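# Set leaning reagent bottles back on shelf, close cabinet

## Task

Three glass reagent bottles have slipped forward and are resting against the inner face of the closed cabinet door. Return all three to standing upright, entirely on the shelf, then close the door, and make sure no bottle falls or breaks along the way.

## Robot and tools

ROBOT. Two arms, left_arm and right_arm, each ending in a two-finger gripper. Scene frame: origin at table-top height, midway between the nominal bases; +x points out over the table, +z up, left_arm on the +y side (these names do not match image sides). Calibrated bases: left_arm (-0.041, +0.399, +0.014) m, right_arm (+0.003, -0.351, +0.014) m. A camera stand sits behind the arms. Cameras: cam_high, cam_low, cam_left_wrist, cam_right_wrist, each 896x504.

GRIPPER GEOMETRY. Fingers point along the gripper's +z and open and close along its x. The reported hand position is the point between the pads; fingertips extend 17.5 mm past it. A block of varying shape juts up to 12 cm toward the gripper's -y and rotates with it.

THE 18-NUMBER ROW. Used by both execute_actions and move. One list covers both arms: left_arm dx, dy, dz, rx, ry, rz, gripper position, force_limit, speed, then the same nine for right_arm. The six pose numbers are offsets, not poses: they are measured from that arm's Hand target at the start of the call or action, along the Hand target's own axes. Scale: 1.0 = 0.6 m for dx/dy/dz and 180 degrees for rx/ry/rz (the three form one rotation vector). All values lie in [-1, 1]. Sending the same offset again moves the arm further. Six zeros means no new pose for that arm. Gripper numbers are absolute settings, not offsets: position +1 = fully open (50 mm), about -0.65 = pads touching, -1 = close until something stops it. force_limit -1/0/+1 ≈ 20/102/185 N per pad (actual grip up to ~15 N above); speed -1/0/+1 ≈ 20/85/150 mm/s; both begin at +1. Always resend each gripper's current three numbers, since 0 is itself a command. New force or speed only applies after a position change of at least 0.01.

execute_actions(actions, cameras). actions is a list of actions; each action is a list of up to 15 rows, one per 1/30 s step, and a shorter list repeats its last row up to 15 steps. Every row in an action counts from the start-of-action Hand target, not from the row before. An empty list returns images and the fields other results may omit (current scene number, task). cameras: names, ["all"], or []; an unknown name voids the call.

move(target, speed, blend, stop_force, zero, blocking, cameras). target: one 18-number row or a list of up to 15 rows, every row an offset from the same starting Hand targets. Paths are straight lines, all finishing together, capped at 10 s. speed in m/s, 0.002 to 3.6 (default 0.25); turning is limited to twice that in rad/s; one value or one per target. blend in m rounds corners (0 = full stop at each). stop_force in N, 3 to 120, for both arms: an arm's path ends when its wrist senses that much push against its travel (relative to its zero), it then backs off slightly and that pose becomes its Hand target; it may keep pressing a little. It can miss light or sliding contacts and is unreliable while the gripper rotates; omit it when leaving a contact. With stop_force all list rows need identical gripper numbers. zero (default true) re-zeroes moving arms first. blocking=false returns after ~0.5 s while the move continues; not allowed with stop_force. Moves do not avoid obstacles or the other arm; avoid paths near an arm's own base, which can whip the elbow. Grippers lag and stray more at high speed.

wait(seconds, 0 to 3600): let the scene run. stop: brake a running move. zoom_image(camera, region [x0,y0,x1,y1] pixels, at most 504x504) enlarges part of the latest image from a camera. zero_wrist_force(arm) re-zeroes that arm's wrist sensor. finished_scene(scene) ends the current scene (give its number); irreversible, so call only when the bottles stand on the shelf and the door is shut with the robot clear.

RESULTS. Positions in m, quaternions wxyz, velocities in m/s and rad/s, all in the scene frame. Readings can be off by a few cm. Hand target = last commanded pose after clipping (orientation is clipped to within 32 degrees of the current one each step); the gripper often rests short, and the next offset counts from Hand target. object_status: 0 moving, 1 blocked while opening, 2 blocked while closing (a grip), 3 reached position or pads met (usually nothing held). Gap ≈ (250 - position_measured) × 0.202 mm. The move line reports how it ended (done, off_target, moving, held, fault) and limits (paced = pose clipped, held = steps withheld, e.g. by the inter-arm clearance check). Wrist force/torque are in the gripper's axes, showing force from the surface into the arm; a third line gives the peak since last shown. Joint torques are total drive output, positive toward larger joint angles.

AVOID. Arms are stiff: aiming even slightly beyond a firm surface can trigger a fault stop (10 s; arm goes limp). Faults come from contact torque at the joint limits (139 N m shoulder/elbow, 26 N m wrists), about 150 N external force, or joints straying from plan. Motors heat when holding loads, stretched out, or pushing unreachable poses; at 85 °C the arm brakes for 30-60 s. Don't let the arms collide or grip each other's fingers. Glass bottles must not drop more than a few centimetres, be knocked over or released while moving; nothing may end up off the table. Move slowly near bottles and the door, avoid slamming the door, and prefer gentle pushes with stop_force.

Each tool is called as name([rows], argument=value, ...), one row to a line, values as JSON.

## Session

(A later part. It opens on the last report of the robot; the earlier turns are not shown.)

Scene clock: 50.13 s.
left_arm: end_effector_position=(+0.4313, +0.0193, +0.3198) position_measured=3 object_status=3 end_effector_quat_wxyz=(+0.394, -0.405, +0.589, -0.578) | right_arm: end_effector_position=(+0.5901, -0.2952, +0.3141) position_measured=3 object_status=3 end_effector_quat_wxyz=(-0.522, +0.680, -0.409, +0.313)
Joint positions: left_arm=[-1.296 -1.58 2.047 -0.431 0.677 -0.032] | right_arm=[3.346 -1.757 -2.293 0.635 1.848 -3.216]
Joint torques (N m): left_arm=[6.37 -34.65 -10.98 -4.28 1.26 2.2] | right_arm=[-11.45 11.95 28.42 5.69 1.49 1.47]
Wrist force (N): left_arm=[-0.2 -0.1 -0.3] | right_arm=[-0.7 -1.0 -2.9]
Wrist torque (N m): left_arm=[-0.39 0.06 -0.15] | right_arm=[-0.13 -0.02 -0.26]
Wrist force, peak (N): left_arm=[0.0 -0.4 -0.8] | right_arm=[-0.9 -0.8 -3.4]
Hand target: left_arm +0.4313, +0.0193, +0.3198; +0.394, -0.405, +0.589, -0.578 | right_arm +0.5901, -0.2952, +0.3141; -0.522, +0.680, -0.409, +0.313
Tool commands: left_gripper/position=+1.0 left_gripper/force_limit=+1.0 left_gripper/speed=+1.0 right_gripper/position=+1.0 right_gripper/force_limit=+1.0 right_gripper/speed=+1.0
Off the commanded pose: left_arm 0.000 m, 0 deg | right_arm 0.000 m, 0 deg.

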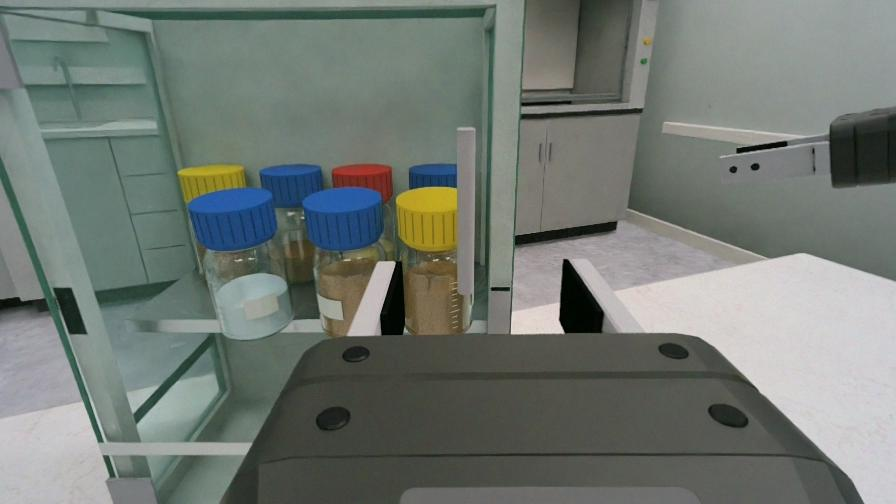

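wait(seconds=0, cameras=["cam_high","cam_low"])

zoom_image(camera="cam_high", region=[130, 90, 300, 260])

zoom_image(camera="cam_low", region=[230, 0, 540, 220])

Scene clock: 58.23 s.
left_arm: end_effector_position=(+0.4313, +0.0193, +0.3198) position_measured=3 object_status=3 end_effector_quat_wxyz=(+0.394, -0.405, +0.589, -0.578) | right_arm: end_effector_position=(+0.5901, -0.2952, +0.3141) position_measured=3 object_status=3 end_effector_quat_wxyz=(-0.522, +0.680, -0.409, +0.313)
Joint positions: left_arm=[-1.296 -1.58 2.047 -0.431 0.677 -0.032] | right_arm=[3.346 -1.757 -2.293 0.635 1.848 -3.216]
Joint torques (N m): left_arm=[7.13 -34.59 -10.63 -4.27 1.27 2.41] | right_arm=[-11.85 11.72 28.14 5.62 1.44 1.42]
Wrist force (N): left_arm=[0.2 0.1 -0.4] | right_arm=[-0.7 -1.0 -2.9]
Wrist torque (N m): left_arm=[-0.36 0.01 -0.15] | right_arm=[-0.14 -0.02 -0.25]
Wrist force, peak (N): left_arm=[-0.2 0.3 -0.7] | right_arm=[-0.8 -0.8 -3.4]
Hand target: left_arm +0.4313, +0.0193, +0.3198; +0.394, -0.405, +0.589, -0.578 | right_arm +0.5901, -0.2952, +0.3141; -0.522, +0.680, -0.409, +0.313
Tool commands: left_gripper/position=+1.0 left_gripper/force_limit=+1.0 left_gripper/speed=+1.0 right_gripper/position=+1.0 right_gripper/force_limit=+1.0 right_gripper/speed=+1.0
Off the commanded pose: left_arm 0.000 m, 0 deg | right_arm 0.000 m, 0 deg.

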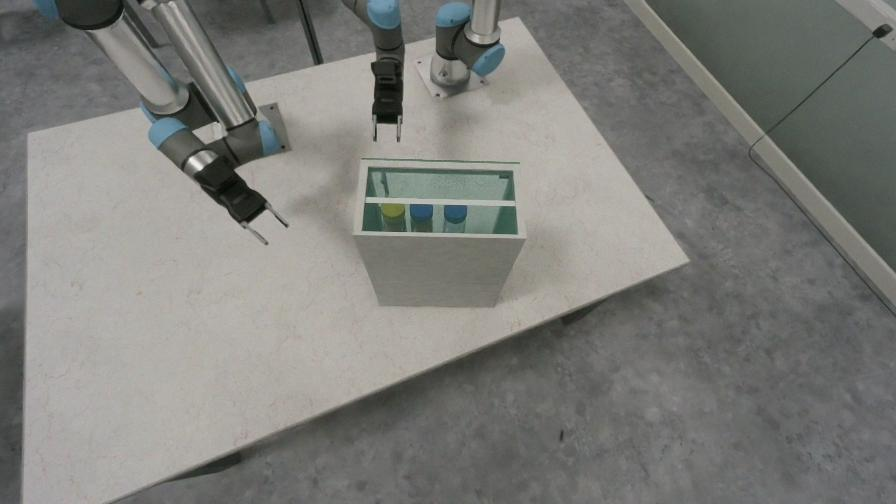

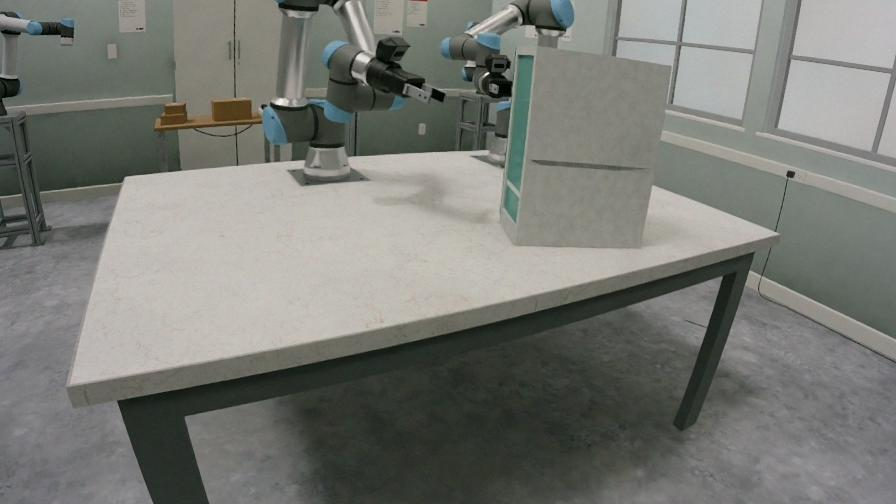

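Scaled by 2.965.

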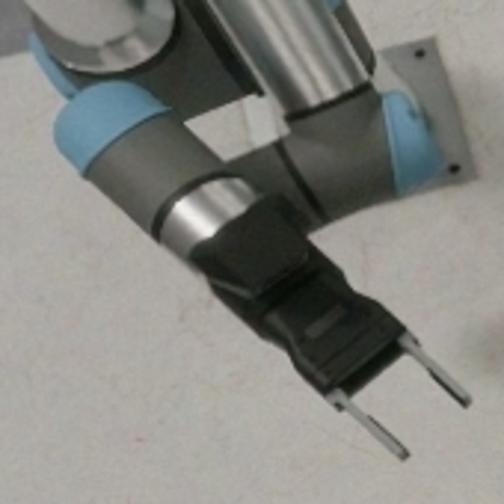

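Scaled by 1.626.

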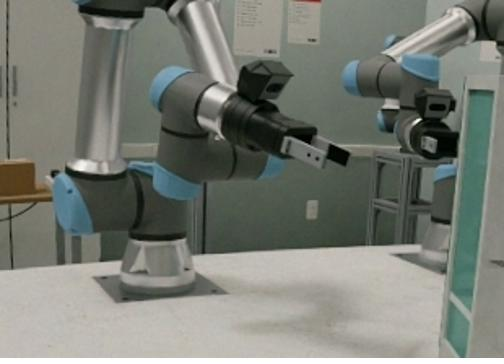

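move(target=[0,0.025,0.183,0.007,0.0083,0,1,1,1,0,0,0,0,0,0,1,1,1], speed=0.2, cameras=["cam_left_wrist","cam_right_wrist"])

zoom_image(camera="cam_left_wrist", region=[300, 50, 620, 350])

zoom_image(camera="cam_right_wrist", region=[0, 100, 250, 350])

Scene clock: 72.50 s.
left_arm: end_effector_position=(+0.5332, -0.0203, +0.3024) position_measured=3 object_status=3 end_effector_quat_wxyz=(+0.391, -0.393, +0.588, -0.589) | right_arm: end_effector_position=(+0.5901, -0.2952, +0.3141) position_measured=3 object_status=3 end_effector_quat_wxyz=(-0.522, +0.680, -0.409, +0.313)
Joint positions: left_arm=[-1.086 -1.335 1.835 -0.499 0.912 -0.005] | right_arm=[3.346 -1.757 -2.293 0.636 1.848 -3.216]
Joint torques (N m): left_arm=[6.38 -21.51 -36.37 0.78 1.59 2.32] | right_arm=[-11.58 11.2 27.14 5.61 1.5 1.52]
Wrist force (N): left_arm=[0.2 0.2 -0.4] | right_arm=[-1.0 -0.9 -3.1]
Wrist torque (N m): left_arm=[-0.33 0.00 -0.14] | right_arm=[-0.13 0.02 -0.25]
Wrist force, peak (N): left_arm=[-0.2 -0.7 -2.2] | right_arm=[-1.0 -0.9 -3.4]
Hand target: left_arm +0.5333, -0.0203, +0.3024; +0.391, -0.393, +0.588, -0.589 | right_arm +0.5901, -0.2952, +0.3141; -0.522, +0.680, -0.409, +0.313
Off the commanded pose: left_arm 0.000 m, 0 deg | right_arm 0.000 m, 0 deg.
move: done

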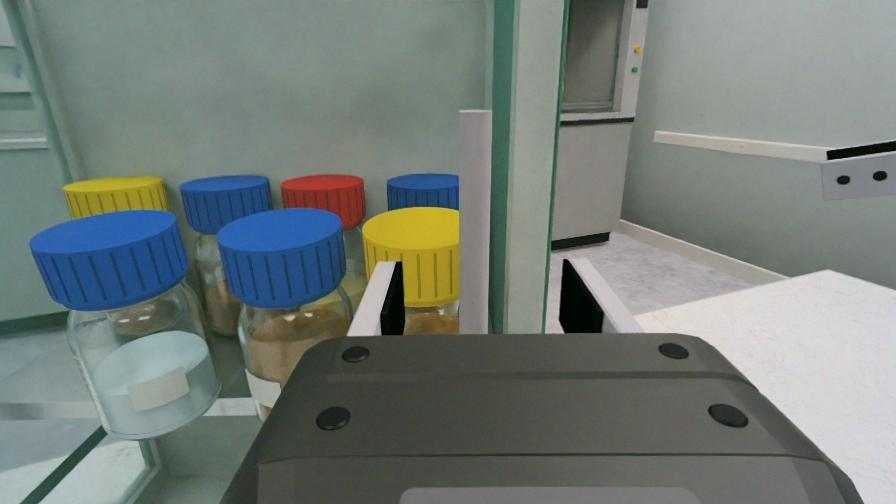

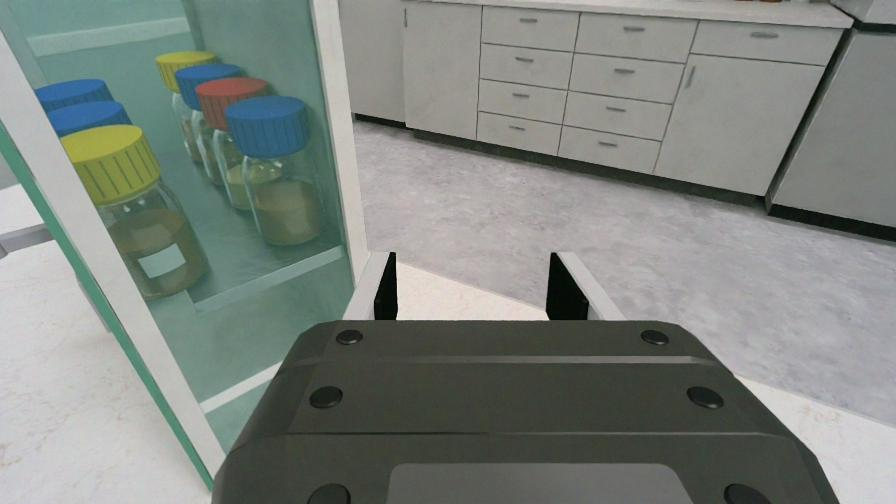

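Scaled by 1.575.

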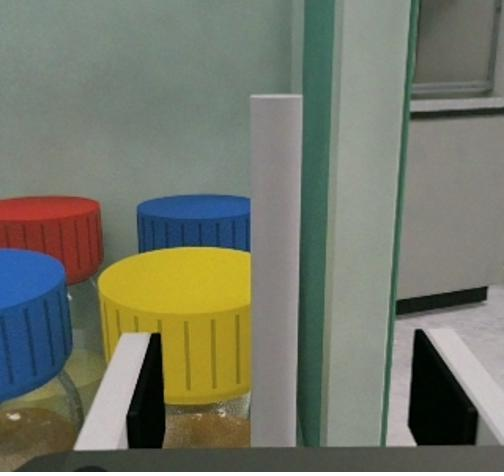

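Scaled by 2.016.

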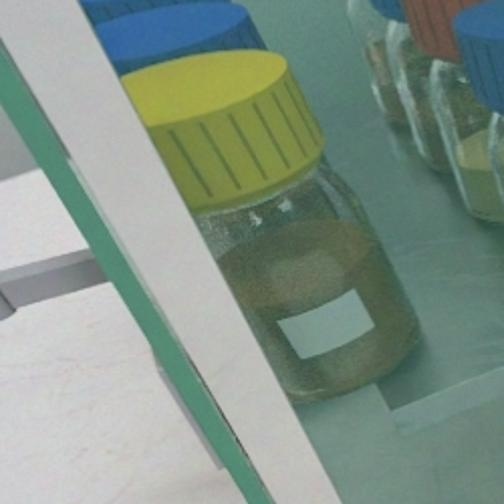

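move(target=[0,0,0.075,0,0,0,1,1,1,0,0,0,0,0,0,1,1,1], speed=0.08, stop_force=6, cameras=["cam_left_wrist","cam_right_wrist"])

zoom_image(camera="cam_left_wrist", region=[340, 30, 660, 350])

Scene clock: 75.13 s.
left_arm: end_effector_position=(+0.5683, -0.0347, +0.3022) position_measured=3 object_status=3 end_effector_quat_wxyz=(+0.391, -0.393, +0.588, -0.589) | right_arm: end_effector_position=(+0.5901, -0.2952, +0.3141) position_measured=3 object_status=3 end_effector_quat_wxyz=(-0.522, +0.680, -0.409, +0.313)
Joint positions: left_arm=[-1.037 -1.257 1.73 -0.474 0.961 -0.004] | right_arm=[3.346 -1.757 -2.293 0.636 1.848 -3.216]
Joint torques (N m): left_arm=[-6.75 -50.64 -11.65 -4.98 -1.47 1.47] | right_arm=[-11.33 11.1 28.04 5.64 1.45 1.48]
Wrist force (N): left_arm=[0.0 -0.2 -0.3] | right_arm=[-1.0 -0.9 -3.1]
Wrist torque (N m): left_arm=[-0.41 0.03 -0.15] | right_arm=[-0.12 0.02 -0.26]
Wrist force, peak (N): left_arm=[1.8 -6.2 -53.5] | right_arm=[-0.8 -1.0 -3.4]
Hand target: left_arm +0.5683, -0.0347, +0.3022; +0.391, -0.393, +0.588, -0.589 (not the last commanded pose) | right_arm +0.5901, -0.2952, +0.3141; -0.522, +0.680, -0.409, +0.313
Off the commanded pose: left_arm 0.007 m, 0 deg | right_arm 0.000 m, 0 deg.
move: contact (left_arm)

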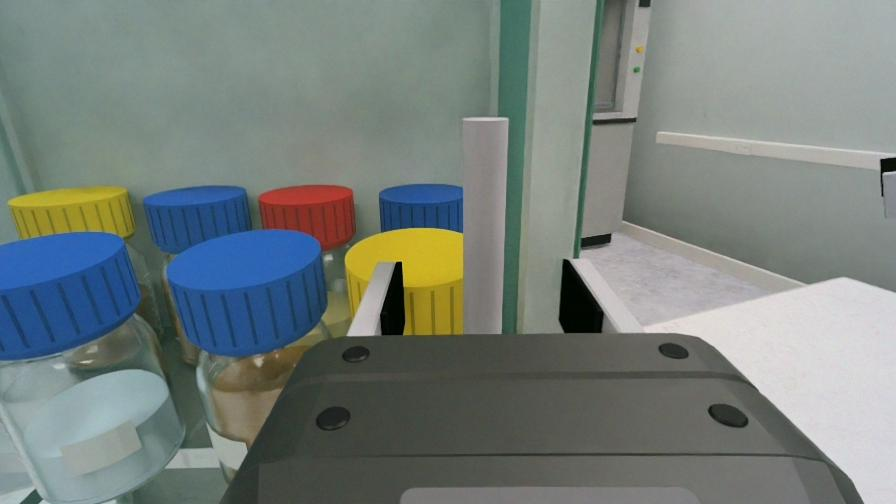

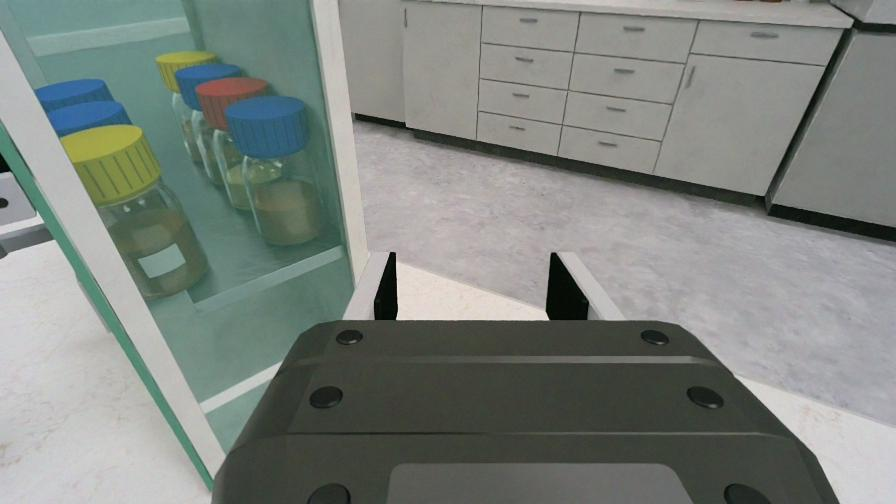

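Scaled by 1.575.

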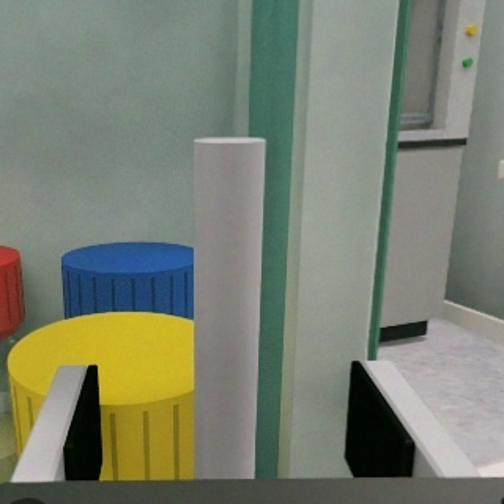

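execute_actions([
  [[0,0,0,0,0,0,-1,-0.5,-0.6,0,0,0,0,0,0,1,1,1]],
  [[0,0,0,0,0,0,-1,-0.5,-0.6,0,0,0,0,0,0,1,1,1]],
  [[0,0,0,0,0,0,-1,-0.5,-0.6,0,0,0,0,0,0,1,1,1]],
], cameras=["cam_left_wrist"])

Scene clock: 77.63 s.
left_arm: end_effector_position=(+0.5684, -0.0344, +0.3022) position_measured=204 object_status=2 end_effector_quat_wxyz=(+0.391, -0.394, +0.587, -0.589) | right_arm: end_effector_position=(+0.5901, -0.2952, +0.3141) position_measured=3 object_status=3 end_effector_quat_wxyz=(-0.522, +0.680, -0.409, +0.313)
Joint positions: left_arm=[-1.037 -1.257 1.73 -0.474 0.96 -0.004] | right_arm=[3.346 -1.757 -2.293 0.636 1.848 -3.216]
Joint torques (N m): left_arm=[-45.27 -37.07 -42.81 -4.83 12.19 1.51] | right_arm=[-11.6 11.25 27.69 5.57 1.56 1.38]
Wrist force (N): left_arm=[-51.5 0.1 4.2] | right_arm=[-0.9 -0.8 -3.1]
Wrist torque (N m): left_arm=[-0.36 0.57 -0.04] | right_arm=[-0.11 0.00 -0.26]
Wrist force, peak (N): left_arm=[-51.5 0.1 4.2] | right_arm=[-1.1 -0.9 -3.3]
Hand target: left_arm +0.5683, -0.0347, +0.3022; +0.391, -0.393, +0.588, -0.589 | right_arm +0.5901, -0.2952, +0.3141; -0.522, +0.680, -0.409, +0.313
Off the commanded pose: left_arm 0.000 m, 0 deg | right_arm 0.000 m, 0 deg.

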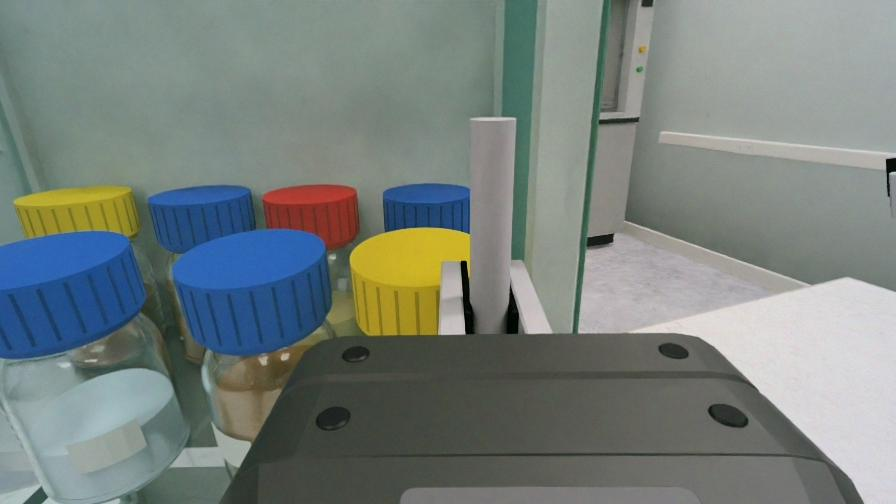

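execute_actions([
  [[-0.0017,0,0,0,0,0,-1,-0.5,-0.6,0,0,0,0,0,0,1,1,1]],
])

Scene clock: 78.60 s.
left_arm: end_effector_position=(+0.5686, -0.0338, +0.3022) position_measured=204 object_status=2 end_effector_quat_wxyz=(+0.391, -0.393, +0.588, -0.589) | right_arm: end_effector_position=(+0.5901, -0.2952, +0.3141) position_measured=3 object_status=3 end_effector_quat_wxyz=(-0.522, +0.680, -0.409, +0.313)
Joint positions: left_arm=[-1.035 -1.257 1.731 -0.474 0.963 -0.004] | right_arm=[3.346 -1.757 -2.293 0.636 1.848 -3.216]
Joint torques (N m): left_arm=[-15.2 -49.24 -15.46 -6.64 8.01 1.37] | right_arm=[-11.36 11.72 27.85 5.69 1.52 1.42]
Wrist force (N): left_arm=[-29.0 0.1 2.1] | right_arm=[-1.1 -0.7 -3.1]
Wrist torque (N m): left_arm=[-0.38 0.27 -0.04] | right_arm=[-0.09 0.04 -0.26]
Wrist force, peak (N): left_arm=[-52.5 1.4 3.9] | right_arm=[-1.1 -0.6 -3.3]
Hand target: left_arm +0.5687, -0.0337, +0.3022; +0.391, -0.393, +0.588, -0.589 | right_arm +0.5901, -0.2952, +0.3141; -0.522, +0.680, -0.409, +0.313
Off the commanded pose: left_arm 0.000 m, 0 deg | right_arm 0.000 m, 0 deg.

execute_actions([
  [[-0.002,0,-0.002,0,0,0,0.3,-0.5,0,0,0,0,0,0,0,1,1,1]],
  [[0,0,0,0,0,0,0.3,-0.5,0,0,0,0,0,0,0,1,1,1]],
])

move(target=[0,-0.0583,0,0,0,0,0.3,-0.5,0,0,0,0,0,0,0,1,1,1], speed=0.1)

execute_actions([
  [[0,0,0,0,0,0,-1,-0.6,-0.6,0,0,0,0,0,0,1,1,1]],
  [[0,0,0,0,0,0,-1,-0.6,-0.6,0,0,0,0,0,0,1,1,1]],
  [[0,0,0,0,0,0,-1,-0.6,-0.6,0,0,0,0,0,0,1,1,1]],
], cameras=["cam_left_wrist"])

Scene clock: 81.67 s.
left_arm: end_effector_position=(+0.5680, -0.0322, +0.3022) position_measured=107 object_status=3 end_effector_quat_wxyz=(+0.391, -0.393, +0.588, -0.589) | right_arm: end_effector_position=(+0.5901, -0.2952, +0.3141) position_measured=3 object_status=3 end_effector_quat_wxyz=(-0.522, +0.680, -0.409, +0.313)
Joint positions: left_arm=[-1.034 -1.261 1.736 -0.476 0.964 -0.004] | right_arm=[3.346 -1.757 -2.293 0.636 1.848 -3.216]
Joint torques (N m): left_arm=[7.26 -50.57 -11.29 -5 1.69 1.31] | right_arm=[-11.21 11.51 26.64 5.5 1.48 1.32]
Wrist force (N): left_arm=[0.9 -2.4 -0.1] | right_arm=[-0.8 -0.8 -3.2]
Wrist torque (N m): left_arm=[-0.75 -0.11 -0.15] | right_arm=[-0.12 -0.01 -0.26]
Wrist force, peak (N): left_arm=[-29.1 -0.1 2.5] | right_arm=[-1.0 -0.9 -3.3]
Hand target: left_arm +0.5680, -0.0322, +0.3022; +0.391, -0.393, +0.588, -0.589 | right_arm +0.5901, -0.2952, +0.3141; -0.522, +0.680, -0.409, +0.313
Off the commanded pose: left_arm 0.000 m, 0 deg | right_arm 0.000 m, 0 deg.

Scene clock: 82.60 s.
left_arm: end_effector_position=(+0.5681, -0.0320, +0.3371) position_measured=107 object_status=3 end_effector_quat_wxyz=(+0.391, -0.393, +0.588, -0.589) | right_arm: end_effector_position=(+0.5901, -0.2952, +0.3141) position_measured=3 object_status=3 end_effector_quat_wxyz=(-0.522, +0.680, -0.409, +0.313)
Joint positions: left_arm=[-1.034 -1.296 1.685 -0.39 0.964 -0.004] | right_arm=[3.346 -1.757 -2.293 0.636 1.848 -3.216]
Joint torques (N m): left_arm=[3.29 -49.3 -36.38 0.59 -0.64 -2.31] | right_arm=[-11.2 11.56 27.69 5.55 1.53 1.38]
Wrist force (N): left_arm=[1.1 -2.6 -0.1] | right_arm=[-0.8 -0.7 -2.9]
Wrist torque (N m): left_arm=[-0.78 -0.14 -0.13] | right_arm=[-0.10 -0.01 -0.26]
Wrist force, peak (N): left_arm=[1.0 -3.4 -0.2] | right_arm=[-1.0 -1.1 -3.2]
Hand target: left_arm +0.5681, -0.0320, +0.3372; +0.391, -0.393, +0.588, -0.589 | right_arm +0.5901, -0.2952, +0.3141; -0.522, +0.680, -0.409, +0.313
Off the commanded pose: left_arm 0.000 m, 0 deg | right_arm 0.000 m, 0 deg.
move: done

Scene clock: 84.30 s.
left_arm: end_effector_position=(+0.5681, -0.0320, +0.3372) position_measured=204 object_status=2 end_effector_quat_wxyz=(+0.391, -0.393, +0.588, -0.589) | right_arm: end_effector_position=(+0.5901, -0.2952, +0.3141) position_measured=3 object_status=3 end_effector_quat_wxyz=(-0.522, +0.680, -0.409, +0.313)
Joint positions: left_arm=[-1.034 -1.296 1.685 -0.389 0.964 -0.004] | right_arm=[3.346 -1.757 -2.293 0.636 1.848 -3.216]
Joint torques (N m): left_arm=[18.39 -48.99 -19.08 0.91 -5.42 -2.08] | right_arm=[-10.78 12.42 27.07 5.54 1.58 1.34]
Wrist force (N): left_arm=[17.2 -1.8 -0.9] | right_arm=[-0.7 -0.8 -2.9]
Wrist torque (N m): left_arm=[-0.70 -0.24 -0.02] | right_arm=[-0.10 -0.04 -0.25]
Wrist force, peak (N): left_arm=[17.5 -1.9 -0.9] | right_arm=[-0.9 -0.8 -3.3]
Hand target: left_arm +0.5681, -0.0320, +0.3372; +0.391, -0.393, +0.588, -0.589 | right_arm +0.5901, -0.2952, +0.3141; -0.522, +0.680, -0.409, +0.313
Off the commanded pose: left_arm 0.000 m, 0 deg | right_arm 0.000 m, 0 deg.

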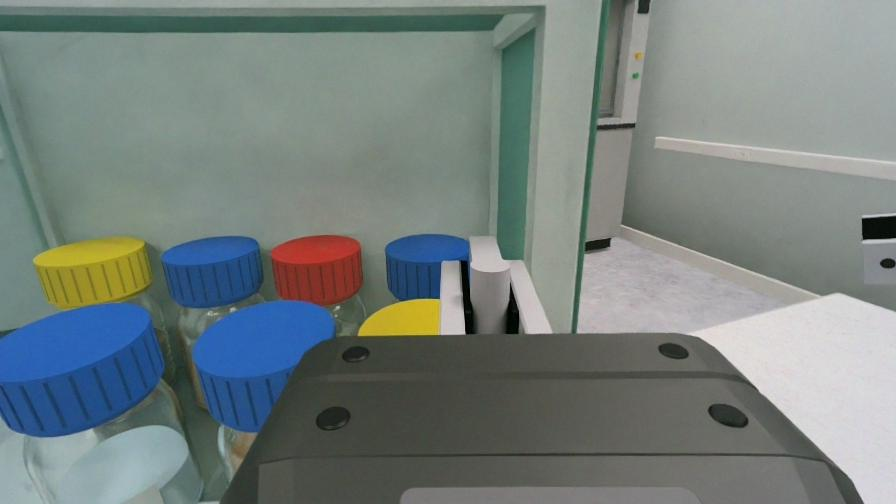

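move([
  [0.001,0,0,0,0,0,-1,-0.6,-0.6,0.0,0.0,0.0,-0.0522,-0.1793,0.467,1,1,1],
  [0.001,0,0,0,0,0,-1,-0.6,-0.6,-0.111,0.1066,0.034,-0.0522,-0.1793,0.467,1,1,1],
], blend=[0.02,0], speed=0.3, cameras=["cam_right_wrist","cam_high"])

Scene clock: 93.10 s.
left_arm: end_effector_position=(+0.5679, -0.0326, +0.3372) position_measured=204 object_status=2 end_effector_quat_wxyz=(+0.391, -0.393, +0.588, -0.589) | right_arm: end_effector_position=(+0.5616, -0.2348, +0.2472) position_measured=3 object_status=3 end_effector_quat_wxyz=(+0.627, -0.326, +0.627, +0.326)
Joint positions: left_arm=[-1.035 -1.295 1.684 -0.389 0.963 -0.004] | right_arm=[3.237 -2.226 -2.12 1.205 2.437 -1.571]
Joint torques (N m): left_arm=[-5.99 -25.84 -36.94 0.35 -1.31 -1.2] | right_arm=[12.75 24.32 1.49 4.33 -0.92 1.41]
Wrist force (N): left_arm=[1.5 -0.7 -0.2] | right_arm=[0.8 -1.0 -2.8]
Wrist torque (N m): left_arm=[-0.62 -0.15 -0.02] | right_arm=[-0.10 -0.39 0.12]
Wrist force, peak (N): left_arm=[18.9 -2.9 -1.0] | right_arm=[-0.8 -2.4 -3.6]
Hand target: left_arm +0.5679, -0.0326, +0.3372; +0.391, -0.393, +0.588, -0.589 | right_arm +0.5616, -0.2348, +0.2471; +0.627, -0.326, +0.627, +0.326
Off the commanded pose: left_arm 0.000 m, 0 deg | right_arm 0.000 m, 0 deg.
move: done
Images, in order (width x height): cam_high 896x504, cam_right_wrist 896x504.

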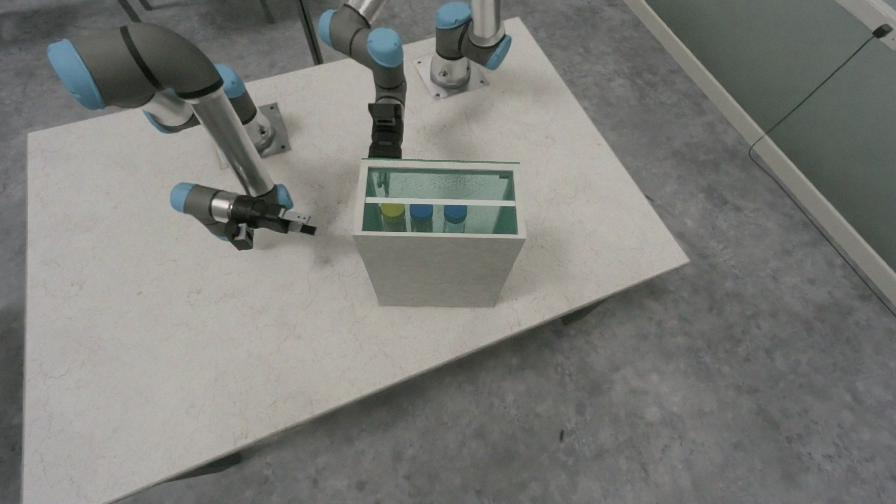

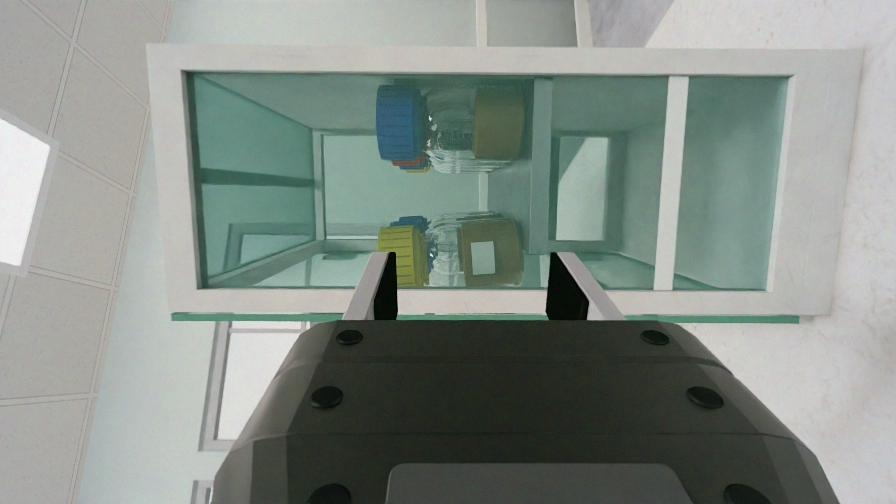

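zoom_image(camera="cam_right_wrist", region=[340, 60, 600, 330])

Scaled by 1.867.

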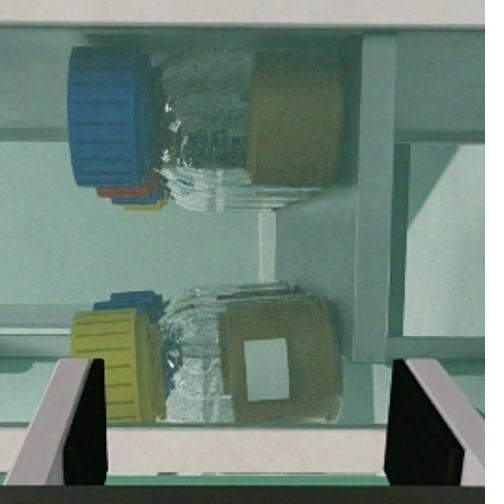

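move(target=[-0.001,0,-0.0124,0,0.00833,0,-1,-0.6,-0.6,0,0,0,0,0,0,1,1,1], speed=0.03, cameras=["cam_right_wrist"])

Scene clock: 97.47 s.
left_arm: end_effector_position=(+0.5613, -0.0292, +0.3372) position_measured=204 object_status=2 end_effector_quat_wxyz=(+0.383, -0.386, +0.593, -0.594) | right_arm: end_effector_position=(+0.5616, -0.2348, +0.2471) position_measured=3 object_status=3 end_effector_quat_wxyz=(+0.627, -0.326, +0.627, +0.326)
Joint positions: left_arm=[-1.031 -1.316 1.712 -0.396 0.993 -0.004] | right_arm=[3.238 -2.227 -2.12 1.205 2.437 -1.57]
Joint torques (N m): left_arm=[4.45 -48.69 -13.72 -5.06 2.4 1.01] | right_arm=[11.69 24.52 1.17 4.01 -1.17 1.41]
Wrist force (N): left_arm=[-1.5 -1.9 1.0] | right_arm=[1.0 -0.9 -2.6]
Wrist torque (N m): left_arm=[-0.68 -0.15 -0.02] | right_arm=[-0.07 -0.42 0.12]
Wrist force, peak (N): left_arm=[-2.1 -3.2 9.5] | right_arm=[1.1 -0.8 -3.0]
Hand target: left_arm +0.5612, -0.0291, +0.3372; +0.383, -0.386, +0.593, -0.594 | right_arm +0.5616, -0.2348, +0.2471; +0.627, -0.326, +0.627, +0.326
Off the commanded pose: left_arm 0.000 m, 0 deg | right_arm 0.000 m, 0 deg.
move: done

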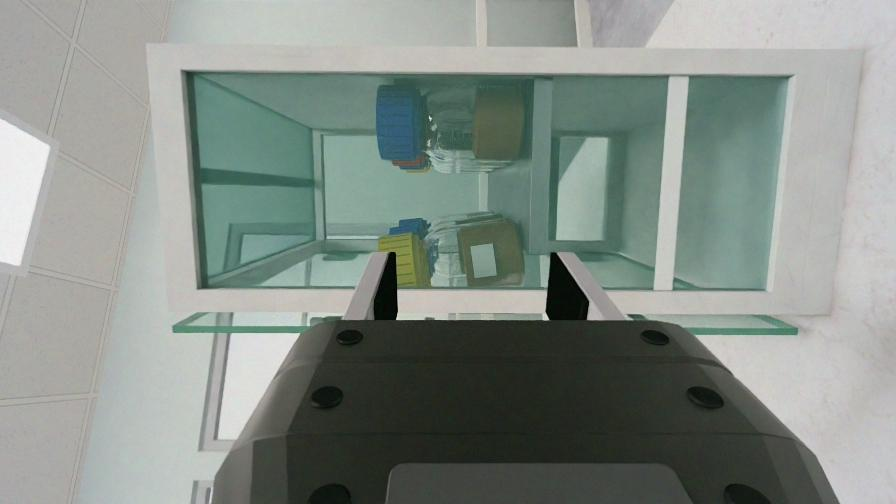

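move(target=[-0.0029,0,-0.0289,0,0.01944,0,-1,-0.6,-0.6,0,0,0,0,0,0,1,1,1], speed=0.04, cameras=["cam_right_wrist"])

zoom_image(camera="cam_right_wrist", region=[340, 60, 600, 340])

Scene clock: 99.10 s.
left_arm: end_effector_position=(+0.5462, -0.0205, +0.3372) position_measured=204 object_status=2 end_effector_quat_wxyz=(+0.365, -0.367, +0.604, -0.606) | right_arm: end_effector_position=(+0.5616, -0.2348, +0.2471) position_measured=3 object_status=3 end_effector_quat_wxyz=(+0.627, -0.326, +0.627, +0.326)
Joint positions: left_arm=[-1.019 -1.365 1.774 -0.409 1.066 -0.004] | right_arm=[3.238 -2.227 -2.12 1.205 2.437 -1.57]
Joint torques (N m): left_arm=[2.4 -45.64 -12.89 -5.7 3.25 2.28] | right_arm=[11.35 24.79 1.81 4.01 -1.28 1.39]
Wrist force (N): left_arm=[-5.7 -1.3 0.1] | right_arm=[0.9 -0.7 -2.8]
Wrist torque (N m): left_arm=[-0.65 -0.12 -0.02] | right_arm=[-0.05 -0.40 0.12]
Wrist force, peak (N): left_arm=[-5.7 -1.6 0.1] | right_arm=[1.2 -1.0 -2.8]
Hand target: left_arm +0.5461, -0.0205, +0.3372; +0.365, -0.367, +0.604, -0.606 | right_arm +0.5616, -0.2348, +0.2471; +0.627, -0.326, +0.627, +0.326
Off the commanded pose: left_arm 0.000 m, 0 deg | right_arm 0.000 m, 0 deg.
move: done

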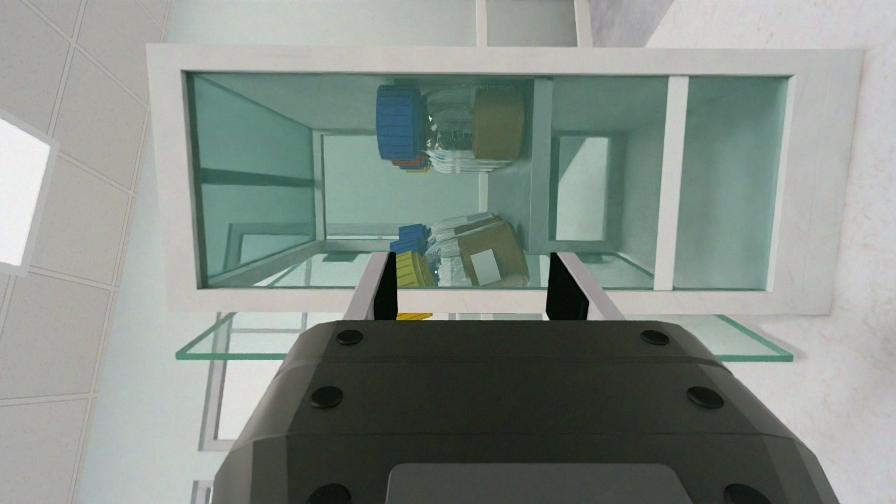

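Scaled by 1.800.

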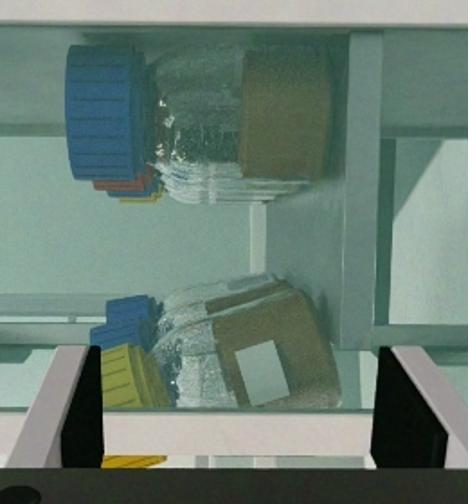

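move(target=[0,0,0,0,0,0,-1,-0.6,-0.6,0.0285,0.1559,0.1588,-0.0406,0,0,-1,-0.9,-0.3], speed=0.2, cameras=["cam_right_wrist","cam_low"])

Scene clock: 102.90 s.
left_arm: end_effector_position=(+0.5461, -0.0205, +0.3372) position_measured=204 object_status=2 end_effector_quat_wxyz=(+0.365, -0.367, +0.604, -0.606) | right_arm: end_effector_position=(+0.5398, -0.1032, +0.2301) position_measured=250 object_status=3 end_effector_quat_wxyz=(+0.605, -0.365, +0.605, +0.365)
Joint positions: left_arm=[-1.019 -1.365 1.774 -0.409 1.066 -0.004] | right_arm=[3.515 -2.267 -2.128 1.254 2.287 -1.571]
Joint torques (N m): left_arm=[1.79 -45.81 -13.73 -5.63 3.44 2.22] | right_arm=[12.49 24.93 19.78 -0.38 -1.32 1.48]
Wrist force (N): left_arm=[-6.3 -1.4 0.2] | right_arm=[1.1 -1.1 -2.9]
Wrist torque (N m): left_arm=[-0.68 -0.08 -0.02] | right_arm=[-0.12 -0.43 0.12]
Wrist force, peak (N): left_arm=[-6.5 -1.4 0.4] | right_arm=[0.8 -1.7 -4.0]
Hand target: left_arm +0.5461, -0.0205, +0.3372; +0.365, -0.367, +0.604, -0.606 | right_arm +0.5398, -0.1031, +0.2300; +0.605, -0.365, +0.605, +0.366
Off the commanded pose: left_arm 0.000 m, 0 deg | right_arm 0.000 m, 0 deg.
move: done
Images, in order (width x height): cam_low 896x504, cam_right_wrist 896x504.

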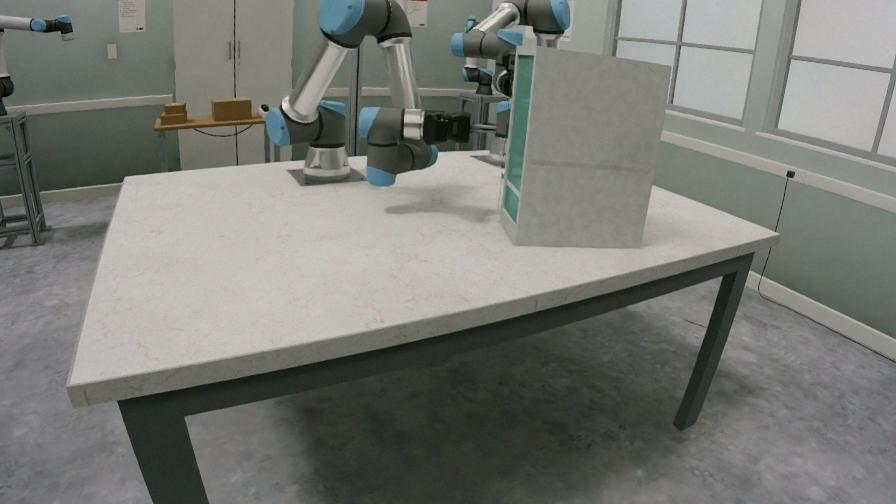

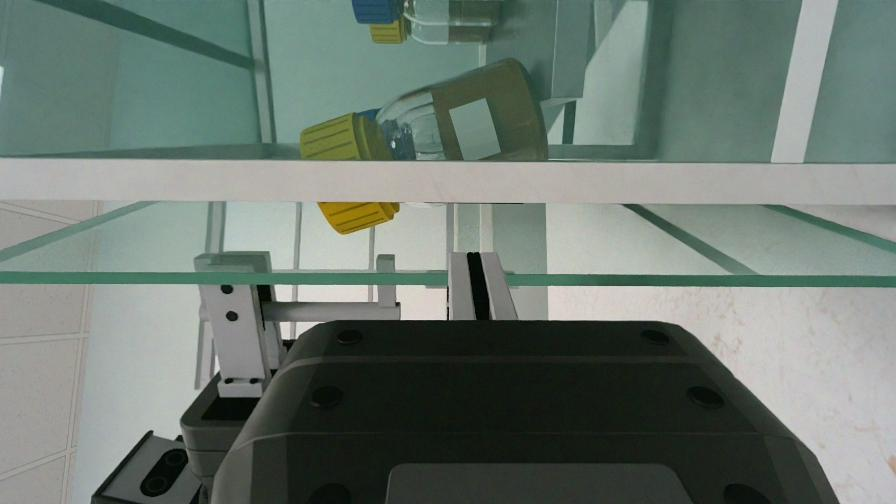

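move([
  [-0.001,0,-0.0124,0,0.00833,0,-1,-0.6,-0.6,0,0.0035,0.005,0,0,0,-1,-0.9,-0.3],
  [-0.001,0,-0.0124,0,0.00833,0,-1,-0.6,-0.6,0,0.0035,0.0833,0,0,0,-1,-0.9,-0.3],
], speed=[0.03,0.08], cameras=["cam_right_wrist"])

Scene clock: 105.50 s.
left_arm: end_effector_position=(+0.5398, -0.0165, +0.3372) position_measured=204 object_status=2 end_effector_quat_wxyz=(+0.357, -0.359, +0.609, -0.611) | right_arm: end_effector_position=(+0.5612, -0.0580, +0.2301) position_measured=250 object_status=3 end_effector_quat_wxyz=(+0.605, -0.365, +0.605, +0.366)
Joint positions: left_arm=[-1.012 -1.385 1.799 -0.414 1.099 -0.004] | right_arm=[3.596 -2.291 -2.052 1.202 2.206 -1.571]
Joint torques (N m): left_arm=[0.01 -45.14 -13.78 -5.86 4.01 2.33] | right_arm=[10.22 26.99 20.53 -0.49 -1.09 0.07]
Wrist force (N): left_arm=[-8.6 -1.1 0.3] | right_arm=[1.3 -1.0 -2.7]
Wrist torque (N m): left_arm=[-0.66 -0.08 -0.02] | right_arm=[-0.11 -0.48 0.12]
Wrist force, peak (N): left_arm=[-8.6 -1.1 0.3] | right_arm=[1.3 -0.9 -4.0]
Hand target: left_arm +0.5398, -0.0165, +0.3372; +0.357, -0.359, +0.609, -0.611 | right_arm +0.5612, -0.0579, +0.2301; +0.605, -0.365, +0.605, +0.366
Off the commanded pose: left_arm 0.000 m, 0 deg | right_arm 0.000 m, 0 deg.
move: done

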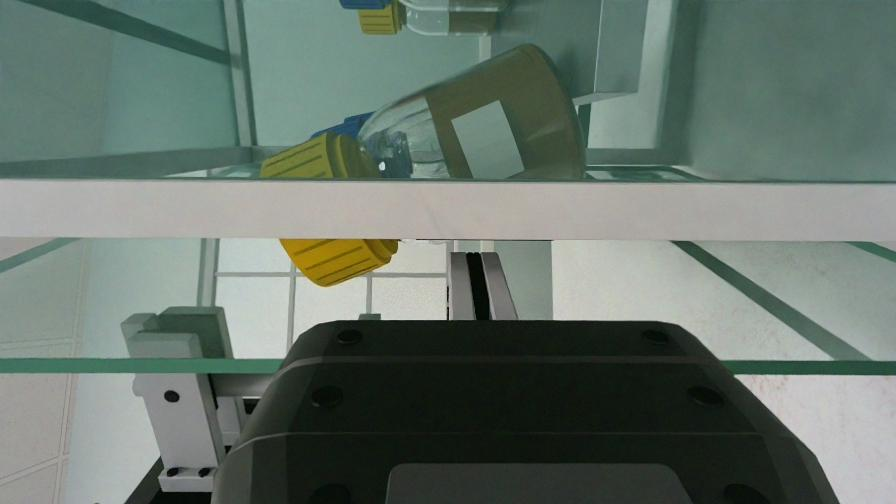

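move(target=[0,0,0,0,0,0,-1,-0.6,-0.6,0,0,0.0533,0,0,0,-1,-0.9,-0.3], speed=0.05, stop_force=5, cameras=["cam_right_wrist"])

zoom_image(camera="cam_right_wrist", region=[240, 0, 660, 340])

Scene clock: 107.77 s.
left_arm: end_effector_position=(+0.5398, -0.0165, +0.3372) position_measured=204 object_status=2 end_effector_quat_wxyz=(+0.357, -0.359, +0.609, -0.611) | right_arm: end_effector_position=(+0.5761, -0.0296, +0.2301) position_measured=250 object_status=3 end_effector_quat_wxyz=(+0.605, -0.365, +0.605, +0.366)
Joint positions: left_arm=[-1.012 -1.385 1.799 -0.414 1.099 -0.004] | right_arm=[3.639 -2.312 -1.993 1.163 2.163 -1.571]
Joint torques (N m): left_arm=[-0.49 -46.1 -14.29 -5.56 3.94 2.29] | right_arm=[11.22 29.45 22.19 -0.27 -1.43 -0.49]
Wrist force (N): left_arm=[-8.4 -1.3 0.5] | right_arm=[1.3 -0.2 -3.6]
Wrist torque (N m): left_arm=[-0.69 -0.12 -0.02] | right_arm=[-0.11 -0.44 0.13]
Wrist force, peak (N): left_arm=[-8.7 -1.3 0.4] | right_arm=[1.5 -0.2 -3.8]
Hand target: left_arm +0.5398, -0.0165, +0.3372; +0.357, -0.359, +0.609, -0.611 | right_arm +0.5761, -0.0296, +0.2301; +0.605, -0.365, +0.605, +0.366
Off the commanded pose: left_arm 0.000 m, 0 deg | right_arm 0.000 m, 0 deg.
move: done

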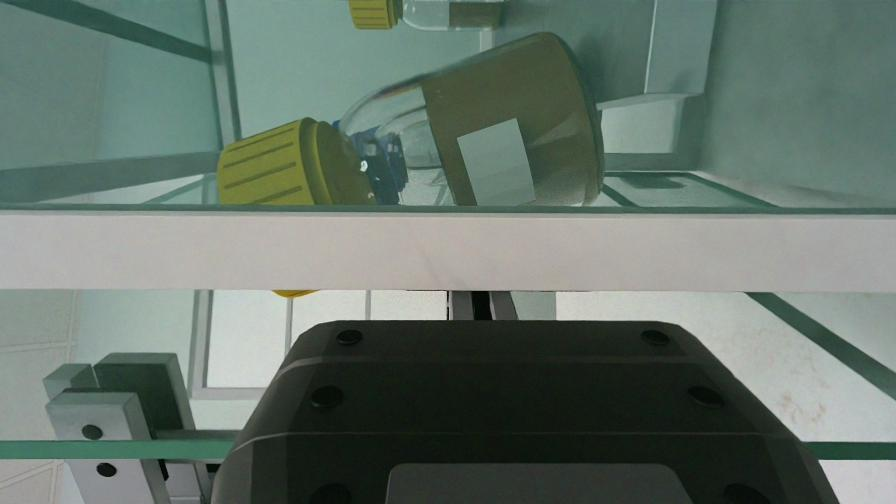

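Scaled by 1.200.

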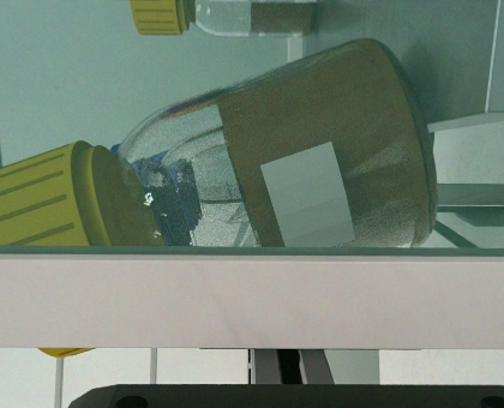

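move(target=[0,0,0,0,0,0,-1,-0.6,-0.6,-0.002,-0.0183,0.0,0,0,0,-1,-0.9,-0.3], speed=0.03, stop_force=6, cameras=["cam_right_wrist"])

zoom_image(camera="cam_right_wrist", region=[240, 0, 660, 340])

Scene clock: 110.67 s.
left_arm: end_effector_position=(+0.5398, -0.0165, +0.3372) position_measured=204 object_status=2 end_effector_quat_wxyz=(+0.357, -0.359, +0.609, -0.611) | right_arm: end_effector_position=(+0.5848, -0.0342, +0.2311) position_measured=250 object_status=3 end_effector_quat_wxyz=(+0.605, -0.365, +0.605, +0.366)
Joint positions: left_arm=[-1.012 -1.385 1.799 -0.414 1.099 -0.004] | right_arm=[3.62 -2.317 -1.97 1.146 2.182 -1.571]
Joint torques (N m): left_arm=[-0.18 -44.77 -14.41 -4.96 3.9 2.3] | right_arm=[9.09 58.91 5.01 4.11 -0.05 0.38]
Wrist force (N): left_arm=[-8.4 -1.2 0.5] | right_arm=[3.0 4.6 -3.0]
Wrist torque (N m): left_arm=[-0.66 -0.12 -0.02] | right_arm=[0.06 -0.54 0.18]
Wrist force, peak (N): left_arm=[-8.9 -1.5 0.8] | right_arm=[1.5 16.6 -8.0]
Hand target: left_arm +0.5398, -0.0165, +0.3372; +0.357, -0.359, +0.609, -0.611 | right_arm +0.5848, -0.0342, +0.2312; +0.605, -0.365, +0.605, +0.366 (not the last commanded pose)
Off the commanded pose: left_arm 0.000 m, 0 deg | right_arm 0.001 m, 0 deg.
move: contact (right_arm)

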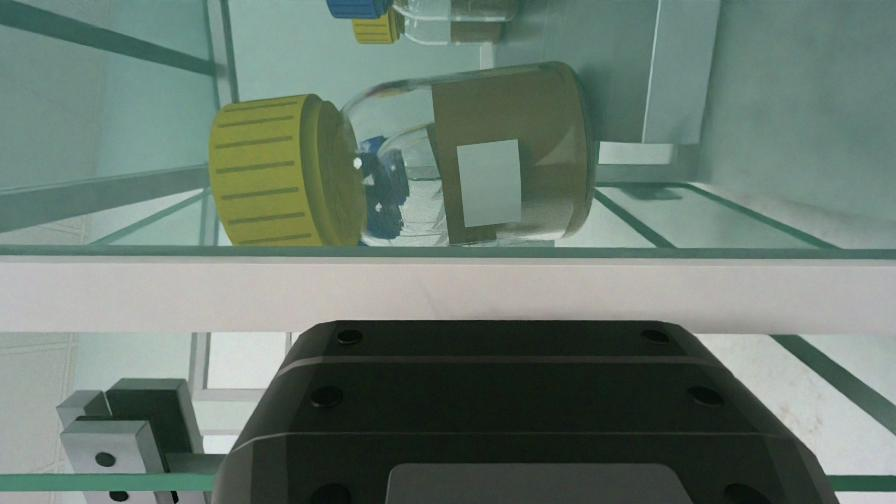

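Scaled by 1.200.

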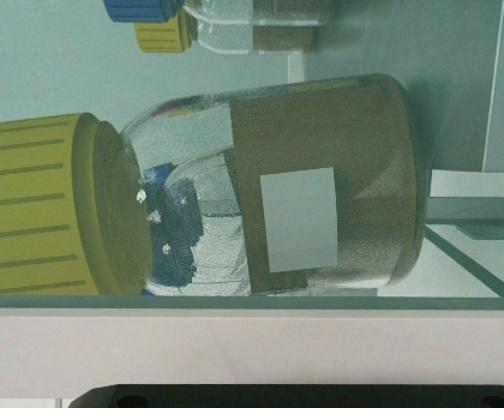

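move(target=[-0.0032,0,-0.0248,0,0.01667,0,-1,-0.6,-0.6,0,0,0,0,0,0,-1,-0.9,-0.3], speed=0.03, cameras=["cam_right_wrist","cam_left_wrist"])

Scene clock: 112.90 s.
left_arm: end_effector_position=(+0.5278, -0.0076, +0.3372) position_measured=204 object_status=2 end_effector_quat_wxyz=(+0.341, -0.343, +0.618, -0.620) | right_arm: end_effector_position=(+0.5848, -0.0342, +0.2311) position_measured=250 object_status=3 end_effector_quat_wxyz=(+0.605, -0.365, +0.605, +0.366)
Joint positions: left_arm=[-0.995 -1.424 1.845 -0.422 1.168 -0.004] | right_arm=[3.62 -2.317 -1.97 1.146 2.182 -1.571]
Joint torques (N m): left_arm=[8.5 -43.79 -12.66 -5.32 1.39 2.27] | right_arm=[9.36 58.69 10.95 4.15 -0.12 0.28]
Wrist force (N): left_arm=[2.7 -2.0 -0.5] | right_arm=[2.8 4.3 -3.0]
Wrist torque (N m): left_arm=[-0.71 -0.22 -0.03] | right_arm=[0.03 -0.51 0.18]
Wrist force, peak (N): left_arm=[-8.6 -1.2 0.9] | right_arm=[2.9 4.5 -3.1]
Hand target: left_arm +0.5277, -0.0076, +0.3372; +0.341, -0.343, +0.618, -0.620 | right_arm +0.5848, -0.0342, +0.2312; +0.605, -0.365, +0.605, +0.366
Off the commanded pose: left_arm 0.000 m, 0 deg | right_arm 0.000 m, 0 deg.
move: done
Images, in order (width x height): cam_left_wrist 896x504, cam_right_wrist 896x504.

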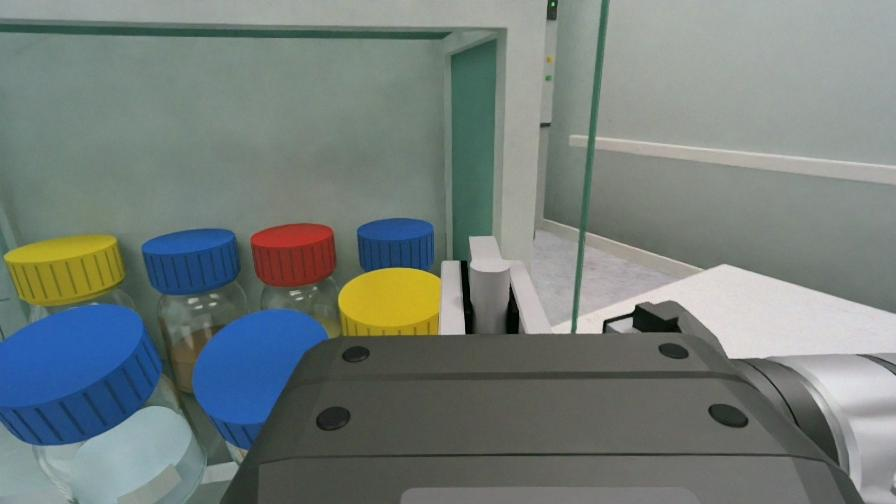

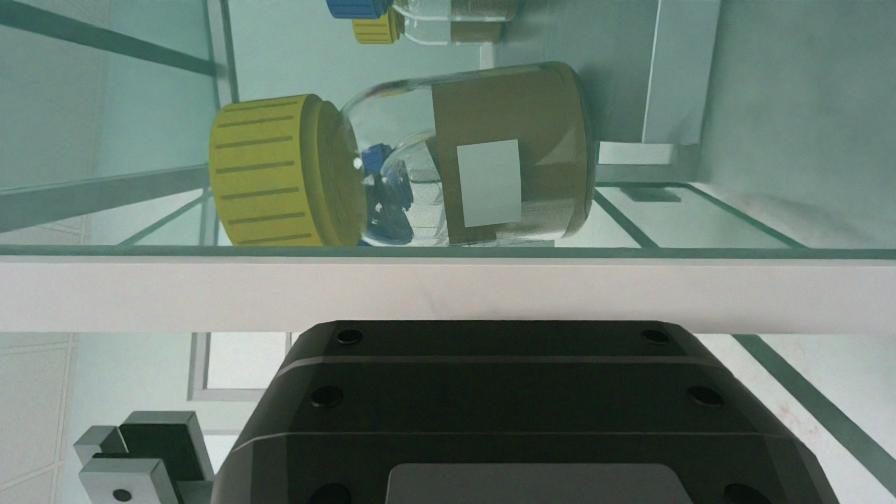

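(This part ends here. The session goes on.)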